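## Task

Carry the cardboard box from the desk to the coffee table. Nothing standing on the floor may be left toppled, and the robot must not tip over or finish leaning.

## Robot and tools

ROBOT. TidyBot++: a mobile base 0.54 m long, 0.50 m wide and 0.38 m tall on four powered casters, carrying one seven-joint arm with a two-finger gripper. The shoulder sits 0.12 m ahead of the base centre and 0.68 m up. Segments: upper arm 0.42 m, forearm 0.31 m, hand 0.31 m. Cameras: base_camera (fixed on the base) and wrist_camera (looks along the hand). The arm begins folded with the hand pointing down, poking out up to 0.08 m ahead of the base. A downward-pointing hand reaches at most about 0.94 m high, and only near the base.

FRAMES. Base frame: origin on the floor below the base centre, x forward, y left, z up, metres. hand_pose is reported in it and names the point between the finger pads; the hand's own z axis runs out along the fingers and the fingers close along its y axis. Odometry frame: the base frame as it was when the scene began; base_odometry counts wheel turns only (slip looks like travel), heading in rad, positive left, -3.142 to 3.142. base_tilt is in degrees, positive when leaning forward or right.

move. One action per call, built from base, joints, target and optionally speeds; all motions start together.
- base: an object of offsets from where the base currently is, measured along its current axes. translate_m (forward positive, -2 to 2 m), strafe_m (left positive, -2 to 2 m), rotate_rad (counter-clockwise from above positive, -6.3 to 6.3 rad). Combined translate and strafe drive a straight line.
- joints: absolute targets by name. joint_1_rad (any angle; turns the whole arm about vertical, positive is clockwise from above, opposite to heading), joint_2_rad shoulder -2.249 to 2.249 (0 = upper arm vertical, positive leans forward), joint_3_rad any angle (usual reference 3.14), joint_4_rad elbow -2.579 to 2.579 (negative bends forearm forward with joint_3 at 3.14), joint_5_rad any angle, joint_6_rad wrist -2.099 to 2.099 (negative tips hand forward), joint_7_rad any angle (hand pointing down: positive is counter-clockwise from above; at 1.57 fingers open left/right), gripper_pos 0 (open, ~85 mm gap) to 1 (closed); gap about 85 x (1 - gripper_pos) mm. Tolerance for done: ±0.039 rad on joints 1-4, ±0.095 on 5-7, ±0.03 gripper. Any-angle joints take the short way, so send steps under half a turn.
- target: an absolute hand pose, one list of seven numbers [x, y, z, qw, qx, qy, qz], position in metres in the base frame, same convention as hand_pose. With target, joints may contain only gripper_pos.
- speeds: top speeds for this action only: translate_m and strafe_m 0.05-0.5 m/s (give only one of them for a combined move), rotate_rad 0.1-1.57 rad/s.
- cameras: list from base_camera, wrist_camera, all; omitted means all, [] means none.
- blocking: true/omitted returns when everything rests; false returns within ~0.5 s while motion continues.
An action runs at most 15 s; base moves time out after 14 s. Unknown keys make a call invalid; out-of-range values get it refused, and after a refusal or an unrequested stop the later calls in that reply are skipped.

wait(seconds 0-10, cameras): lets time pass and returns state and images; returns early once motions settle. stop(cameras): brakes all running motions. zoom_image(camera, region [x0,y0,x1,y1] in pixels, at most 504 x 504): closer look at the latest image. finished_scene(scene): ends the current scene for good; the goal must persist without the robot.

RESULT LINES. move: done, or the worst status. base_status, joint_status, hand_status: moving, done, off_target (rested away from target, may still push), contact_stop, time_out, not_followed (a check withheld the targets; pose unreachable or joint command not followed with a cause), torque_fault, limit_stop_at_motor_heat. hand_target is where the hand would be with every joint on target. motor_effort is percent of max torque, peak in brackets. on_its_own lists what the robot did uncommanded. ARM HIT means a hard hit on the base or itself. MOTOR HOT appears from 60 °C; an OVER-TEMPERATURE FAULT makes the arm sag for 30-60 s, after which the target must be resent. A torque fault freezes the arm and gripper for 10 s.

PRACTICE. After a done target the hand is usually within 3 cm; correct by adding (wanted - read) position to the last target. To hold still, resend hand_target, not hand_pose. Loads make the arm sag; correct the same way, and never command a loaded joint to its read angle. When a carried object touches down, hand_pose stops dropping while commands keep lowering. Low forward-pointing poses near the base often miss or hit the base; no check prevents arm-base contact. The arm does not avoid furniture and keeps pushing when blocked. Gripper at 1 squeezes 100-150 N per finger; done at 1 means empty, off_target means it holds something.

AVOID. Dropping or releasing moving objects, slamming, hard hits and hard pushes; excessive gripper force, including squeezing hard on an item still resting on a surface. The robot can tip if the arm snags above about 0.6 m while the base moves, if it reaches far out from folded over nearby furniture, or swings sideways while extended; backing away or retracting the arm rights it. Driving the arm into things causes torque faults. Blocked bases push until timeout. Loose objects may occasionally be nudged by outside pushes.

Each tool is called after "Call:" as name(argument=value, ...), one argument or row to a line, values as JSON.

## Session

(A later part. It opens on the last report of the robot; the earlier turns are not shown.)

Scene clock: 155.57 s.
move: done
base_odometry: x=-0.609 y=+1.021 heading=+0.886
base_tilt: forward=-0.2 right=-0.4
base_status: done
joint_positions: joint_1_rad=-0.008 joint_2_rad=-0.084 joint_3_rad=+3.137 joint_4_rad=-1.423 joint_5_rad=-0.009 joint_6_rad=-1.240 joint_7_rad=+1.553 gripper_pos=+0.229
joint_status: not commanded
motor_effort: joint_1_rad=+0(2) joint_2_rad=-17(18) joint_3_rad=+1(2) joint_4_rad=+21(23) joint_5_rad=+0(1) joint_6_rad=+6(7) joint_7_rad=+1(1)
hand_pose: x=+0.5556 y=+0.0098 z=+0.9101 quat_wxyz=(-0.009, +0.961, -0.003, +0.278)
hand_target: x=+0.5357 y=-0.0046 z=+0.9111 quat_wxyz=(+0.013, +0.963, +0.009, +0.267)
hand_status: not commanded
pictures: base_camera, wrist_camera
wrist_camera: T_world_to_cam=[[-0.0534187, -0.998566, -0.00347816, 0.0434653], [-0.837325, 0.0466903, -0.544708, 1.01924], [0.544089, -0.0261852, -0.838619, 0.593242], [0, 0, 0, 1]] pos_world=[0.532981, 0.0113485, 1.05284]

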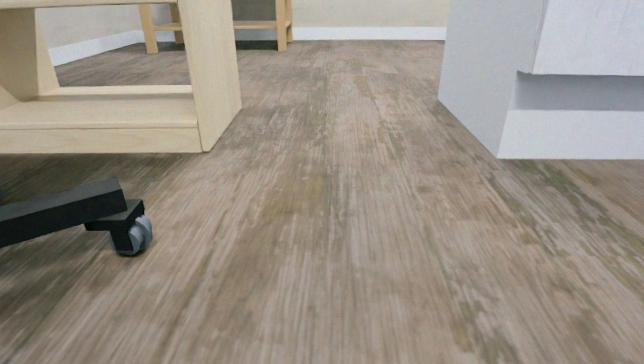

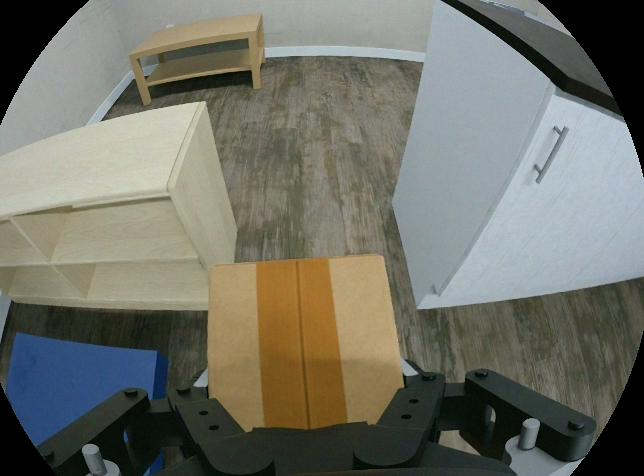

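Call:
move(
  base={"rotate_rad": -0.02, "strafe_m": -0.066},
  speeds={"strafe_m": 0.2},
  cameras=["base_camera"],
)

Call:
move(
  base={"translate_m": 0.45},
  speeds={"translate_m": 0.25},
)

Scene clock: 168.07 s.
move: done
base_odometry: x=-0.558 y=+0.980 heading=+0.868
base_tilt: forward=-0.2 right=-0.3
base_status: done
joint_positions: joint_1_rad=-0.006 joint_2_rad=-0.084 joint_3_rad=+3.137 joint_4_rad=-1.423 joint_5_rad=-0.008 joint_6_rad=-1.240 joint_7_rad=+1.553 gripper_pos=+0.229
joint_status: not commanded
motor_effort: joint_1_rad=+0(4) joint_2_rad=-17(17) joint_3_rad=+1(5) joint_4_rad=+21(22) joint_5_rad=+0(2) joint_6_rad=+7(7) joint_7_rad=+1(1)
hand_pose: x=+0.5556 y=+0.0089 z=+0.9101 quat_wxyz=(-0.008, +0.961, -0.003, +0.278)
hand_target: x=+0.5357 y=-0.0046 z=+0.9111 quat_wxyz=(+0.013, +0.963, +0.009, +0.267)
hand_status: not commanded

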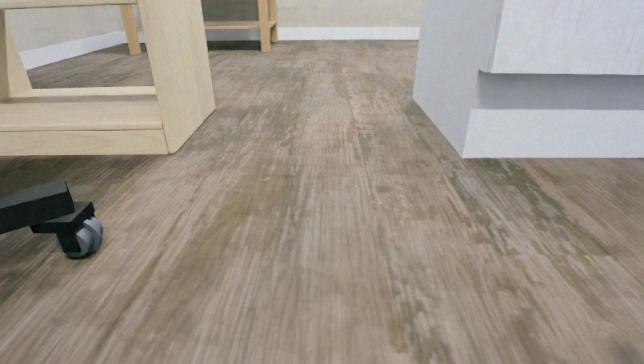

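Scene clock: 170.63 s.
move: done
base_odometry: x=-0.266 y=+1.323 heading=+0.867
base_tilt: forward=-0.2 right=-0.4
base_status: done
joint_positions: joint_1_rad=-0.006 joint_2_rad=-0.093 joint_3_rad=+3.137 joint_4_rad=-1.424 joint_5_rad=-0.008 joint_6_rad=-1.240 joint_7_rad=+1.553 gripper_pos=+0.229
joint_status: not commanded
motor_effort: joint_1_rad=+0(1) joint_2_rad=-16(21) joint_3_rad=+1(1) joint_4_rad=+22(23) joint_5_rad=+0(0) joint_6_rad=+7(8) joint_7_rad=+1(1)
hand_pose: x=+0.5532 y=+0.0088 z=+0.9136 quat_wxyz=(-0.008, +0.959, -0.003, +0.282)
hand_target: x=+0.5357 y=-0.0046 z=+0.9111 quat_wxyz=(+0.013, +0.963, +0.009, +0.267)
hand_status: not commanded
pictures: base_camera, wrist_camera
wrist_camera: T_world_to_cam=[[-0.0554106, -0.998457, -0.00356723, 0.0435336], [-0.832772, 0.0481861, -0.551516, 1.02288], [0.550837, -0.0275891, -0.834157, 0.589548], [0, 0, 0, 1]] pos_world=[0.529491, 0.0104431, 1.05606]

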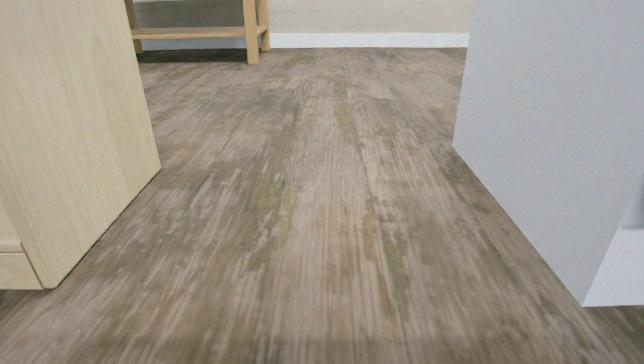

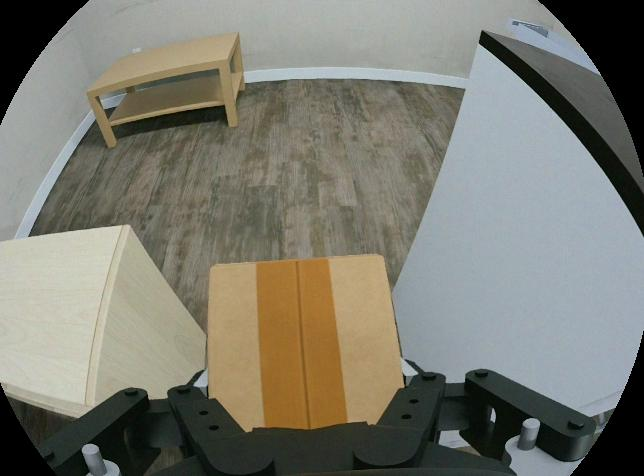

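Call:
move(
  base={"translate_m": 0.6},
  speeds={"translate_m": 0.25},
)

Scene clock: 179.17 s.
move: done
base_odometry: x=+0.122 y=+1.781 heading=+0.867
base_tilt: forward=-0.2 right=-0.4
base_status: done
joint_positions: joint_1_rad=-0.006 joint_2_rad=-0.097 joint_3_rad=+3.137 joint_4_rad=-1.425 joint_5_rad=-0.008 joint_6_rad=-1.240 joint_7_rad=+1.553 gripper_pos=+0.229
joint_status: not commanded
motor_effort: joint_1_rad=+0(1) joint_2_rad=-16(21) joint_3_rad=+1(1) joint_4_rad=+21(23) joint_5_rad=+0(0) joint_6_rad=+6(8) joint_7_rad=+1(1)
hand_pose: x=+0.5522 y=+0.0088 z=+0.9149 quat_wxyz=(-0.008, +0.959, -0.003, +0.283)
hand_target: x=+0.5357 y=-0.0046 z=+0.9111 quat_wxyz=(+0.013, +0.963, +0.009, +0.267)
hand_status: not commanded
pictures: base_camera, wrist_camera
wrist_camera: T_world_to_cam=[[-0.0554036, -0.998457, -0.00374314, 0.0436375], [-0.831053, 0.0481918, -0.554102, 1.02418], [0.553427, -0.0275885, -0.83244, 0.588282], [0, 0, 0, 1]] pos_world=[0.527992, 0.0104431, 1.05737]

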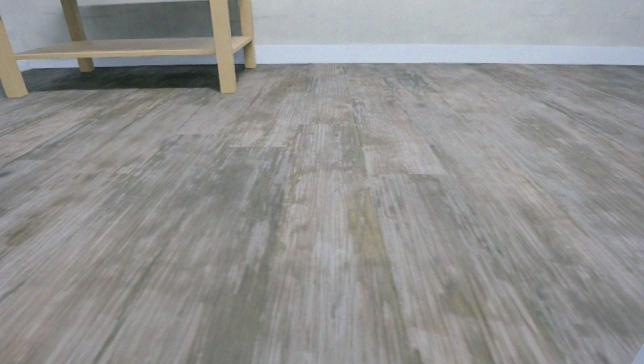

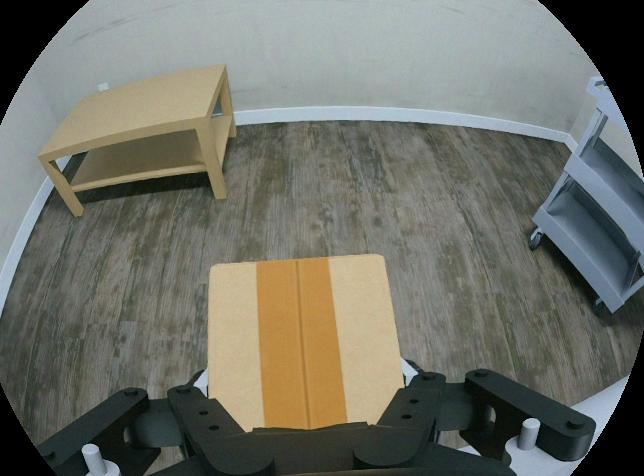

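Call:
move(
  base={"translate_m": 0.98},
  speeds={"translate_m": 0.3},
  cameras=["base_camera"],
)

Call:
move(
  base={"strafe_m": 0.55},
  speeds={"strafe_m": 0.25},
)

Scene clock: 191.83 s.
move: done
base_odometry: x=+0.756 y=+2.528 heading=+0.867
base_tilt: forward=-0.2 right=-0.4
base_status: done
joint_positions: joint_1_rad=-0.006 joint_2_rad=-0.099 joint_3_rad=+3.137 joint_4_rad=-1.425 joint_5_rad=-0.008 joint_6_rad=-1.240 joint_7_rad=+1.553 gripper_pos=+0.229
joint_status: not commanded
motor_effort: joint_1_rad=+0(1) joint_2_rad=-16(21) joint_3_rad=+1(1) joint_4_rad=+21(23) joint_5_rad=+0(1) joint_6_rad=+7(8) joint_7_rad=+1(1)
hand_pose: x=+0.5518 y=+0.0088 z=+0.9154 quat_wxyz=(-0.008, +0.959, -0.003, +0.284)
hand_target: x=+0.5357 y=-0.0046 z=+0.9111 quat_wxyz=(+0.013, +0.963, +0.009, +0.267)
hand_status: not commanded

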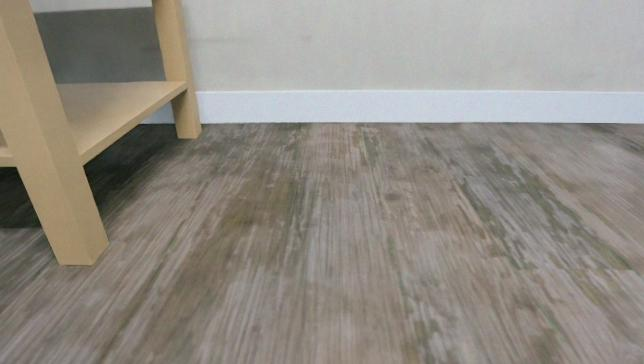

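Scene clock: 194.80 s.
move: done
base_odometry: x=+0.337 y=+2.884 heading=+0.867
base_tilt: forward=-0.2 right=-0.4
base_status: done
joint_positions: joint_1_rad=-0.006 joint_2_rad=-0.099 joint_3_rad=+3.137 joint_4_rad=-1.425 joint_5_rad=-0.008 joint_6_rad=-1.240 joint_7_rad=+1.553 gripper_pos=+0.229
joint_status: not commanded
motor_effort: joint_1_rad=+0(2) joint_2_rad=-16(17) joint_3_rad=+0(3) joint_4_rad=+21(22) joint_5_rad=+0(1) joint_6_rad=+7(7) joint_7_rad=+1(1)
hand_pose: x=+0.5517 y=+0.0086 z=+0.9154 quat_wxyz=(-0.008, +0.959, -0.004, +0.284)
hand_target: x=+0.5357 y=-0.0046 z=+0.9111 quat_wxyz=(+0.013, +0.963, +0.009, +0.267)
hand_status: not commanded
pictures: base_camera, wrist_camera
wrist_camera: T_world_to_cam=[[-0.0557863, -0.998436, -0.00358138, 0.0434356], [-0.830429, 0.04839, -0.555018, 1.02455], [0.554324, -0.0279883, -0.83183, 0.587828], [0, 0, 0, 1]] pos_world=[0.527394, 0.010242, 1.05777]

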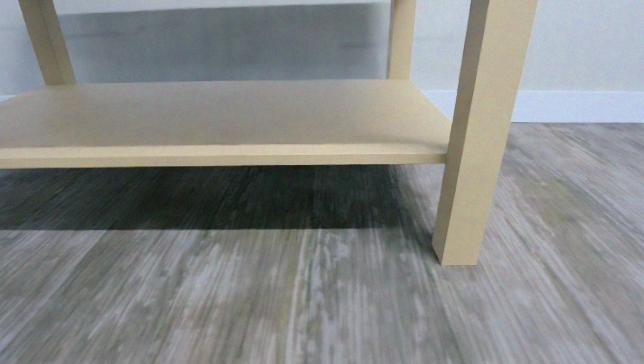

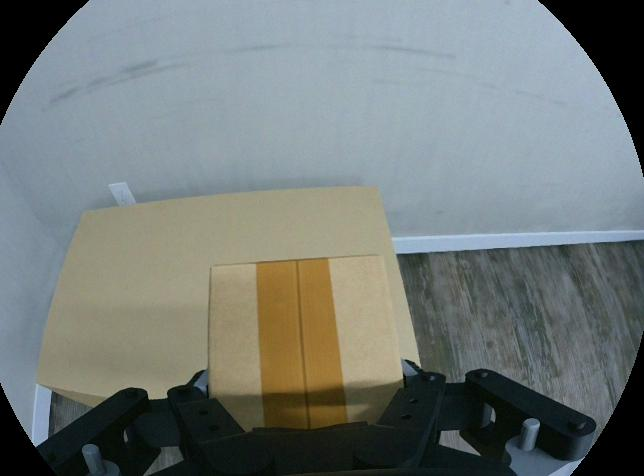

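Call:
move(
  base={"translate_m": 0.06, "strafe_m": 0.04},
  speeds={"translate_m": 0.2},
  cameras=[],
)

Call:
move(
  joints={"joint_1_rad": 0, "joint_2_rad": 0.67, "joint_4_rad": -1.455, "joint_6_rad": -0.50},
)

Scene clock: 200.53 s.
move: done
base_odometry: x=+0.345 y=+2.956 heading=+0.867
base_tilt: forward=-0.1 right=-0.4
base_status: done
joint_positions: joint_1_rad=-0.006 joint_2_rad=-0.098 joint_3_rad=+3.137 joint_4_rad=-1.426 joint_5_rad=-0.008 joint_6_rad=-1.240 joint_7_rad=+1.553 gripper_pos=+0.229
joint_status: not commanded
motor_effort: joint_1_rad=-1(1) joint_2_rad=-16(20) joint_3_rad=+0(2) joint_4_rad=+22(23) joint_5_rad=+0(1) joint_6_rad=+7(8) joint_7_rad=+1(1)
hand_pose: x=+0.5519 y=+0.0086 z=+0.9148 quat_wxyz=(-0.008, +0.959, -0.004, +0.283)
hand_target: x=+0.5357 y=-0.0046 z=+0.9111 quat_wxyz=(+0.013, +0.963, +0.009, +0.267)
hand_status: not commanded

Scene clock: 202.93 s.
move: done
base_odometry: x=+0.345 y=+2.956 heading=+0.867
base_tilt: forward=-0.2 right=-0.4
base_status: not commanded
joint_positions: joint_1_rad=-0.006 joint_2_rad=+0.682 joint_3_rad=+3.137 joint_4_rad=-1.448 joint_5_rad=-0.008 joint_6_rad=-0.584 joint_7_rad=+1.553 gripper_pos=+0.229
joint_status: all done
motor_effort: joint_1_rad=+0(1) joint_2_rad=-41(44) joint_3_rad=+0(1) joint_4_rad=+19(23) joint_5_rad=+0(1) joint_6_rad=+5(7) joint_7_rad=+1(1)
hand_pose: x=+0.7797 y=+0.0097 z=+0.5587 quat_wxyz=(-0.007, +0.977, -0.007, +0.212)
hand_target: x=+0.8014 y=-0.0016 z=+0.5755 quat_wxyz=(+0.009, +0.967, +0.017, +0.255)
hand_status: not commanded
pictures: base_camera, wrist_camera
wrist_camera: T_world_to_cam=[[-0.0617676, -0.998083, 0.00393123, 0.0564056], [-0.902825, 0.0541922, -0.426579, 1.00038], [0.425548, -0.029898, -0.904442, 0.3058], [0, 0, 0, 1]] pos_world=[0.776521, 0.0112273, 0.703099]

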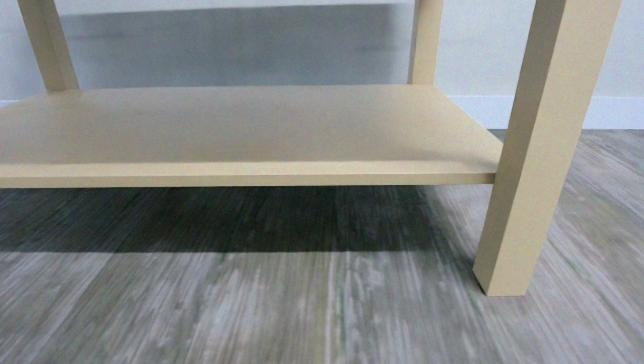

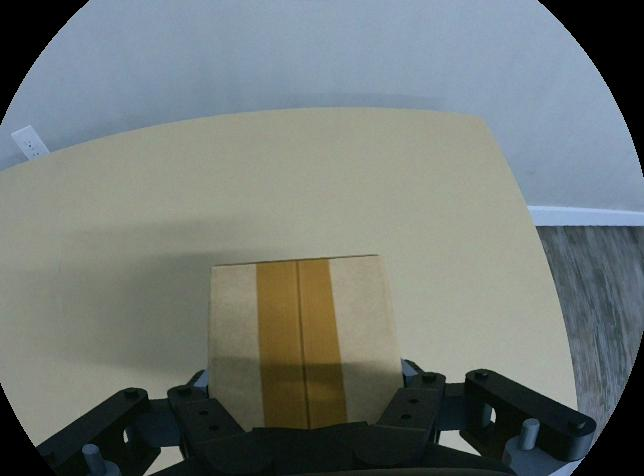

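Call:
move(
  joints={"joint_2_rad": 0.765, "joint_4_rad": -1.53, "joint_6_rad": -0.325},
)

Scene clock: 208.80 s.
move: done
base_odometry: x=+0.345 y=+2.956 heading=+0.867
base_tilt: forward=-0.1 right=-0.4
base_status: not commanded
joint_positions: joint_1_rad=-0.006 joint_2_rad=+0.786 joint_3_rad=+3.137 joint_4_rad=-1.525 joint_5_rad=-0.008 joint_6_rad=-0.405 joint_7_rad=+1.553 gripper_pos=+0.229
joint_status: all done
motor_effort: joint_1_rad=+0(1) joint_2_rad=-42(46) joint_3_rad=+0(1) joint_4_rad=+17(20) joint_5_rad=+0(0) joint_6_rad=+5(6) joint_7_rad=+1(1)
hand_pose: x=+0.7771 y=+0.0094 z=+0.4837 quat_wxyz=(-0.007, +0.977, -0.008, +0.211)
hand_target: x=+0.8010 y=-0.0006 z=+0.5072 quat_wxyz=(+0.008, +0.966, +0.018, +0.258)
hand_status: not commanded
pictures: base_camera, wrist_camera
wrist_camera: T_world_to_cam=[[-0.0632232, -0.997989, 0.00459119, 0.056966], [-0.903678, 0.0552951, -0.424628, 0.965792], [0.42352, -0.0309953, -0.905356, 0.241176], [0, 0, 0, 1]] pos_world=[0.774224, 0.0109232, 0.628191]

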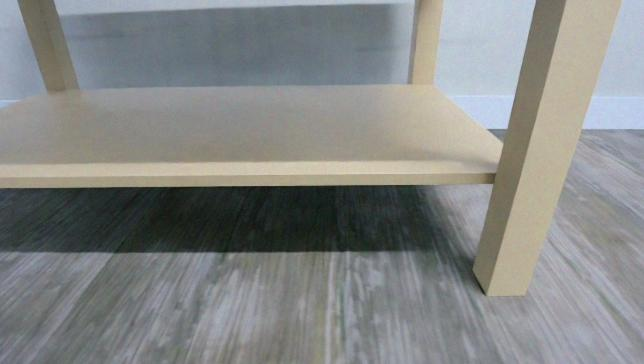

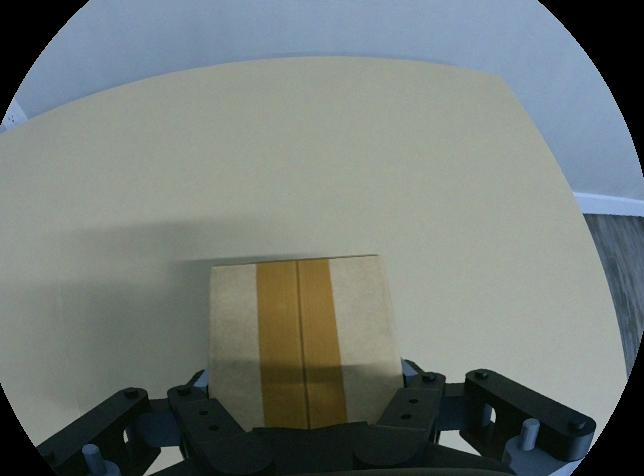

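Call:
move(
  joints={"joint_2_rad": 0.785, "joint_6_rad": -0.29},
  cameras=[],
)

Call:
move(
  joints={"joint_2_rad": 0.80, "joint_6_rad": -0.27},
  cameras=["wrist_camera"],
)

Scene clock: 214.27 s.
move: done
base_odometry: x=+0.345 y=+2.956 heading=+0.867
base_tilt: forward=-0.1 right=-0.4
base_status: not commanded
joint_positions: joint_1_rad=-0.006 joint_2_rad=+0.792 joint_3_rad=+3.137 joint_4_rad=-1.525 joint_5_rad=-0.008 joint_6_rad=-0.368 joint_7_rad=+1.553 gripper_pos=+0.229
joint_status: all done
motor_effort: joint_1_rad=+0(1) joint_2_rad=-42(43) joint_3_rad=+0(1) joint_4_rad=+16(18) joint_5_rad=+0(0) joint_6_rad=+5(6) joint_7_rad=+1(1)
hand_pose: x=+0.7863 y=+0.0093 z=+0.4843 quat_wxyz=(-0.007, +0.974, -0.008, +0.226)
hand_target: x=+0.8068 y=-0.0004 z=+0.4990 quat_wxyz=(+0.008, +0.964, +0.018, +0.265)
hand_status: not commanded

Scene clock: 214.87 s.
move: done
base_odometry: x=+0.345 y=+2.956 heading=+0.867
base_tilt: forward=-0.1 right=-0.4
base_status: not commanded
joint_positions: joint_1_rad=-0.006 joint_2_rad=+0.803 joint_3_rad=+3.137 joint_4_rad=-1.525 joint_5_rad=-0.008 joint_6_rad=-0.348 joint_7_rad=+1.553 gripper_pos=+0.229
joint_status: all done
motor_effort: joint_1_rad=+0(0) joint_2_rad=-43(44) joint_3_rad=+0(1) joint_4_rad=+17(18) joint_5_rad=+0(0) joint_6_rad=+6(6) joint_7_rad=+1(1)
hand_pose: x=+0.7897 y=+0.0093 z=+0.4798 quat_wxyz=(-0.007, +0.973, -0.008, +0.231)
hand_target: x=+0.8093 y=-0.0003 z=+0.4918 quat_wxyz=(+0.008, +0.963, +0.018, +0.267)
hand_status: not commanded
wrist_camera: T_world_to_cam=[[-0.0639815, -0.997949, 0.0019648, 0.0596526], [-0.885961, 0.0558952, -0.460379, 0.978782], [0.459325, -0.0311965, -0.88772, 0.195556], [0, 0, 0, 1]] pos_world=[0.781156, 0.0109217, 0.624093]

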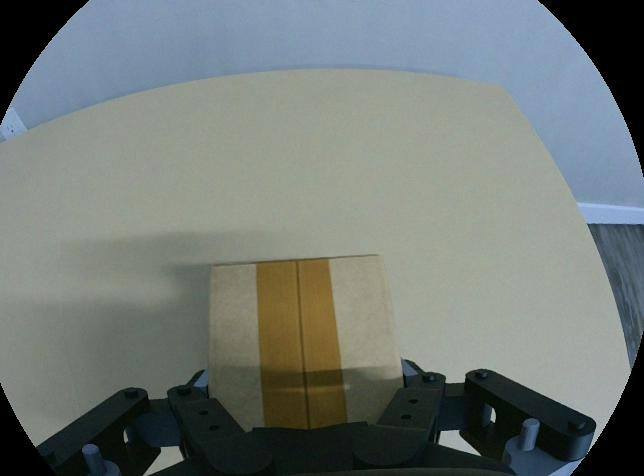

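Call:
move(
  joints={"joint_2_rad": 0.81, "joint_6_rad": -0.27},
  cameras=[],
)

Call:
move(
  joints={"joint_2_rad": 0.82, "joint_6_rad": -0.265},
  cameras=[],
)

Call:
move(
  joints={"joint_2_rad": 0.83, "joint_6_rad": -0.26},
  cameras=[],
)

Call:
move(
  joints={"joint_2_rad": 0.84, "joint_6_rad": -0.255},
  cameras=["wrist_camera"],
)

Scene clock: 221.83 s.
move: done
base_odometry: x=+0.345 y=+2.956 heading=+0.867
base_tilt: forward=-0.1 right=-0.4
base_status: not commanded
joint_positions: joint_1_rad=-0.006 joint_2_rad=+0.812 joint_3_rad=+3.137 joint_4_rad=-1.525 joint_5_rad=-0.008 joint_6_rad=-0.348 joint_7_rad=+1.553 gripper_pos=+0.229
joint_status: all done
motor_effort: joint_1_rad=+0(0) joint_2_rad=-42(43) joint_3_rad=-1(1) joint_4_rad=+17(18) joint_5_rad=+0(1) joint_6_rad=+6(6) joint_7_rad=+1(1)
hand_pose: x=+0.7878 y=+0.0093 z=+0.4738 quat_wxyz=(-0.007, +0.974, -0.008, +0.226)
hand_target: x=+0.8074 y=-0.0003 z=+0.4849 quat_wxyz=(+0.008, +0.965, +0.018, +0.263)
hand_status: not commanded

Scene clock: 222.37 s.
move: done
base_odometry: x=+0.345 y=+2.956 heading=+0.867
base_tilt: forward=-0.2 right=-0.4
base_status: not commanded
joint_positions: joint_1_rad=-0.006 joint_2_rad=+0.816 joint_3_rad=+3.137 joint_4_rad=-1.525 joint_5_rad=-0.008 joint_6_rad=-0.343 joint_7_rad=+1.553 gripper_pos=+0.229
joint_status: all done
motor_effort: joint_1_rad=+0(0) joint_2_rad=-40(43) joint_3_rad=+0(1) joint_4_rad=+15(17) joint_5_rad=+0(0) joint_6_rad=+5(6) joint_7_rad=+1(1)
hand_pose: x=+0.7884 y=+0.0093 z=+0.4718 quat_wxyz=(-0.007, +0.974, -0.008, +0.227)
hand_target: x=+0.8068 y=-0.0003 z=+0.4788 quat_wxyz=(+0.008, +0.965, +0.018, +0.260)
hand_status: not commanded

Scene clock: 222.87 s.
move: done
base_odometry: x=+0.345 y=+2.956 heading=+0.867
base_tilt: forward=-0.1 right=-0.4
base_status: not commanded
joint_positions: joint_1_rad=-0.006 joint_2_rad=+0.817 joint_3_rad=+3.137 joint_4_rad=-1.525 joint_5_rad=-0.008 joint_6_rad=-0.339 joint_7_rad=+1.553 gripper_pos=+0.229
joint_status: all done
motor_effort: joint_1_rad=+0(0) joint_2_rad=-40(40) joint_3_rad=+0(1) joint_4_rad=+16(16) joint_5_rad=+0(1) joint_6_rad=+5(6) joint_7_rad=+1(1)
hand_pose: x=+0.7893 y=+0.0093 z=+0.4719 quat_wxyz=(-0.007, +0.974, -0.008, +0.228)
hand_target: x=+0.8060 y=-0.0002 z=+0.4727 quat_wxyz=(+0.007, +0.966, +0.018, +0.258)
hand_status: not commanded

Scene clock: 223.37 s.
move: done
base_odometry: x=+0.345 y=+2.956 heading=+0.867
base_tilt: forward=-0.2 right=-0.4
base_status: not commanded
joint_positions: joint_1_rad=-0.006 joint_2_rad=+0.818 joint_3_rad=+3.137 joint_4_rad=-1.525 joint_5_rad=-0.008 joint_6_rad=-0.334 joint_7_rad=+1.553 gripper_pos=+0.229
joint_status: all done
motor_effort: joint_1_rad=+0(0) joint_2_rad=-39(41) joint_3_rad=+0(1) joint_4_rad=+16(16) joint_5_rad=+0(1) joint_6_rad=+5(6) joint_7_rad=+1(1)
hand_pose: x=+0.7906 y=+0.0093 z=+0.4720 quat_wxyz=(-0.007, +0.973, -0.008, +0.230)
hand_target: x=+0.8053 y=-0.0002 z=+0.4667 quat_wxyz=(+0.007, +0.967, +0.018, +0.255)
hand_status: not commanded
wrist_camera: T_world_to_cam=[[-0.064111, -0.997941, 0.00204617, 0.0597761], [-0.886199, 0.0559893, -0.45991, 0.975884], [0.458848, -0.0312986, -0.887963, 0.188741], [0, 0, 0, 1]] pos_world=[0.782056, 0.0109213, 0.616292]

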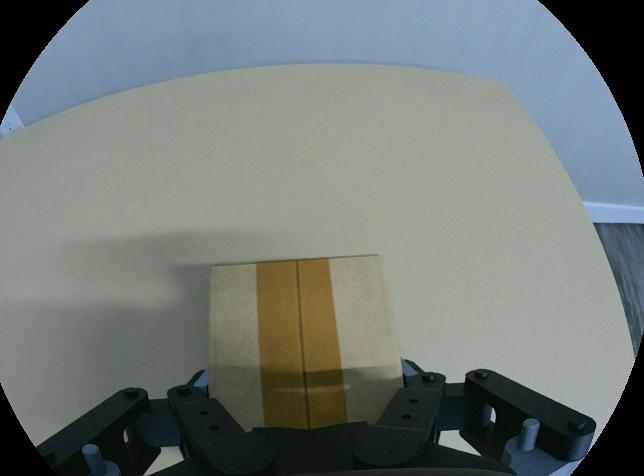

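Call:
move(
  joints={"joint_2_rad": 0.822, "joint_6_rad": -0.27},
  cameras=[],
)

Call:
move(
  joints={"gripper_pos": 0.0},
  cameras=["wrist_camera"],
)

Scene clock: 226.67 s.
move: done
base_odometry: x=+0.345 y=+2.956 heading=+0.867
base_tilt: forward=-0.1 right=-0.4
base_status: not commanded
joint_positions: joint_1_rad=-0.006 joint_2_rad=+0.818 joint_3_rad=+3.137 joint_4_rad=-1.525 joint_5_rad=-0.008 joint_6_rad=-0.334 joint_7_rad=+1.553 gripper_pos=+0.229
joint_status: all done
motor_effort: joint_1_rad=+0(0) joint_2_rad=-39(39) joint_3_rad=+0(0) joint_4_rad=+15(15) joint_5_rad=+0(1) joint_6_rad=+5(6) joint_7_rad=+1(1)
hand_pose: x=+0.7906 y=+0.0093 z=+0.4720 quat_wxyz=(-0.007, +0.973, -0.008, +0.230)
hand_target: x=+0.8050 y=-0.0003 z=+0.4767 quat_wxyz=(+0.008, +0.966, +0.018, +0.257)
hand_status: not commanded

Scene clock: 227.77 s.
move: done
base_odometry: x=+0.345 y=+2.956 heading=+0.867
base_tilt: forward=-0.1 right=-0.4
base_status: not commanded
joint_positions: joint_1_rad=-0.006 joint_2_rad=+0.818 joint_3_rad=+3.137 joint_4_rad=-1.525 joint_5_rad=-0.008 joint_6_rad=-0.333 joint_7_rad=+1.553 gripper_pos=+0.000
joint_status: all done
motor_effort: joint_1_rad=+0(0) joint_2_rad=-41(41) joint_3_rad=-1(1) joint_4_rad=+14(16) joint_5_rad=+0(1) joint_6_rad=+5(6) joint_7_rad=+1(1)
hand_pose: x=+0.7906 y=+0.0093 z=+0.4718 quat_wxyz=(-0.007, +0.973, -0.008, +0.230)
hand_target: x=+0.8050 y=-0.0003 z=+0.4767 quat_wxyz=(+0.008, +0.966, +0.018, +0.257)
hand_status: not commanded
wrist_camera: T_world_to_cam=[[-0.0641185, -0.99794, 0.00204228, 0.0597914], [-0.886198, 0.0559978, -0.45991, 0.975834], [0.458848, -0.0312986, -0.887963, 0.188429], [0, 0, 0, 1]] pos_world=[0.782156, 0.0109213, 0.615992]

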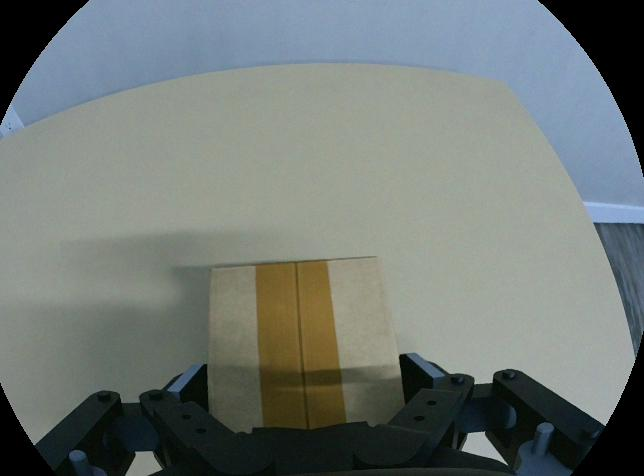

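Call:
move(
  joints={"joint_2_rad": 0.74, "joint_6_rad": -0.36},
  cameras=["wrist_camera"],
)

Call:
move(
  joints={"joint_2_rad": 0.60, "joint_6_rad": -0.5},
  cameras=["wrist_camera"],
)

Call:
move(
  joints={"joint_2_rad": 0.2, "joint_6_rad": -0.7},
  cameras=["wrist_camera"],
)

Scene clock: 231.97 s.
move: done
base_odometry: x=+0.345 y=+2.956 heading=+0.867
base_tilt: forward=-0.2 right=-0.4
base_status: not commanded
joint_positions: joint_1_rad=-0.006 joint_2_rad=+0.769 joint_3_rad=+3.137 joint_4_rad=-1.525 joint_5_rad=-0.008 joint_6_rad=-0.333 joint_7_rad=+1.553 gripper_pos=+0.000
joint_status: all done
motor_effort: joint_1_rad=+0(0) joint_2_rad=-40(43) joint_3_rad=+0(1) joint_4_rad=+17(17) joint_5_rad=+0(0) joint_6_rad=+5(6) joint_7_rad=+1(1)
hand_pose: x=+0.8001 y=+0.0094 z=+0.5050 quat_wxyz=(-0.007, +0.967, -0.008, +0.254)
hand_target: x=+0.7957 y=-0.0008 z=+0.5188 quat_wxyz=(+0.008, +0.967, +0.017, +0.253)
hand_status: not commanded
wrist_camera: T_world_to_cam=[[-0.0640774, -0.997944, -0.00141337, 0.0620904], [-0.862584, 0.0560981, -0.502795, 1.00233], [0.50184, -0.0309987, -0.864405, 0.167357], [0, 0, 0, 1]] pos_world=[0.784587, 0.0109216, 0.648719]

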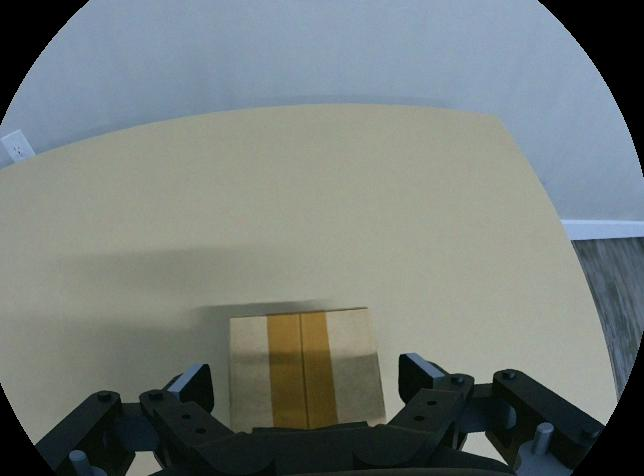

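Scene clock: 233.27 s.
move: done
base_odometry: x=+0.345 y=+2.956 heading=+0.867
base_tilt: forward=-0.1 right=-0.3
base_status: not commanded
joint_positions: joint_1_rad=-0.006 joint_2_rad=+0.621 joint_3_rad=+3.137 joint_4_rad=-1.525 joint_5_rad=-0.008 joint_6_rad=-0.419 joint_7_rad=+1.553 gripper_pos=+0.000
joint_status: all done
motor_effort: joint_1_rad=+0(1) joint_2_rad=-38(43) joint_3_rad=+0(1) joint_4_rad=+18(19) joint_5_rad=+0(0) joint_6_rad=+5(6) joint_7_rad=+1(1)
hand_pose: x=+0.7971 y=+0.0095 z=+0.5920 quat_wxyz=(-0.008, +0.959, -0.007, +0.284)
hand_target: x=+0.7755 y=-0.0016 z=+0.5909 quat_wxyz=(+0.009, +0.967, +0.017, +0.253)
hand_status: not commanded
wrist_camera: T_world_to_cam=[[-0.0630295, -0.997994, -0.0059486, 0.064068], [-0.829458, 0.0556982, -0.555785, 1.0484], [0.555001, -0.0300967, -0.831305, 0.182025], [0, 0, 0, 1]] pos_world=[0.772616, 0.011024, 0.734383]

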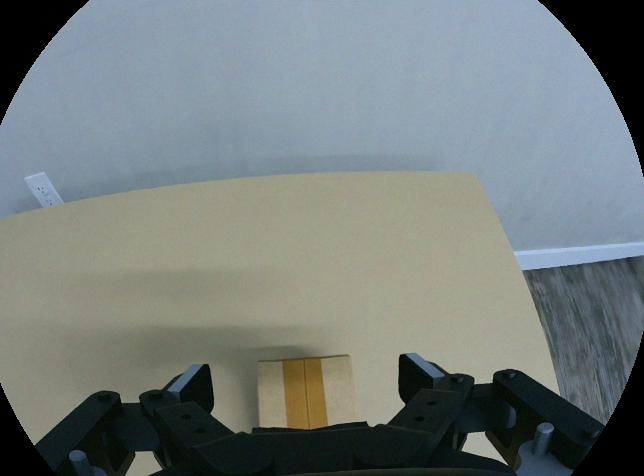

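Scene clock: 234.83 s.
move: done
base_odometry: x=+0.345 y=+2.956 heading=+0.867
base_tilt: forward=-0.1 right=-0.4
base_status: not commanded
joint_positions: joint_1_rad=-0.006 joint_2_rad=+0.220 joint_3_rad=+3.137 joint_4_rad=-1.525 joint_5_rad=-0.008 joint_6_rad=-0.615 joint_7_rad=+1.553 gripper_pos=+0.000
joint_status: all done
motor_effort: joint_1_rad=+0(0) joint_2_rad=-28(41) joint_3_rad=+0(0) joint_4_rad=+21(21) joint_5_rad=+0(0) joint_6_rad=+7(7) joint_7_rad=+1(1)
hand_pose: x=+0.7394 y=+0.0094 z=+0.8169 quat_wxyz=(-0.009, +0.925, -0.006, +0.381)
hand_target: x=+0.7163 y=-0.0027 z=+0.8086 quat_wxyz=(+0.012, +0.937, +0.014, +0.348)
hand_status: not commanded
wrist_camera: T_world_to_cam=[[-0.0585878, -0.998094, -0.0193904, 0.0693722], [-0.699311, 0.0548954, -0.712707, 1.15746], [0.712413, -0.028196, -0.701194, 0.178338], [0, 0, 0, 1]] pos_world=[0.68644, 0.010729, 0.951326]

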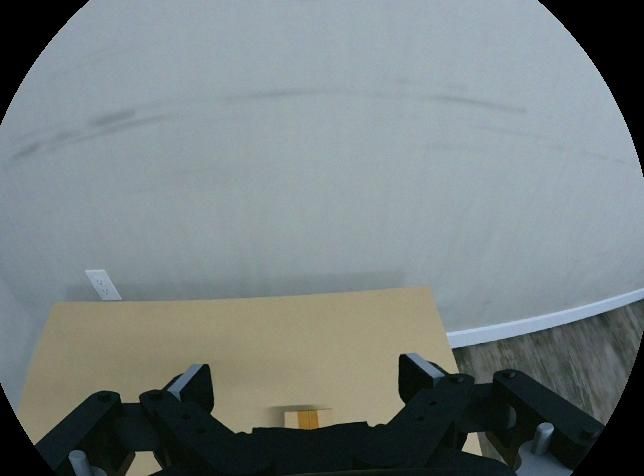

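Box stands on the coffee table; the arm is clear.

Call:
finished_scene(
  scene=2,
)

The scene is finished: the task was done.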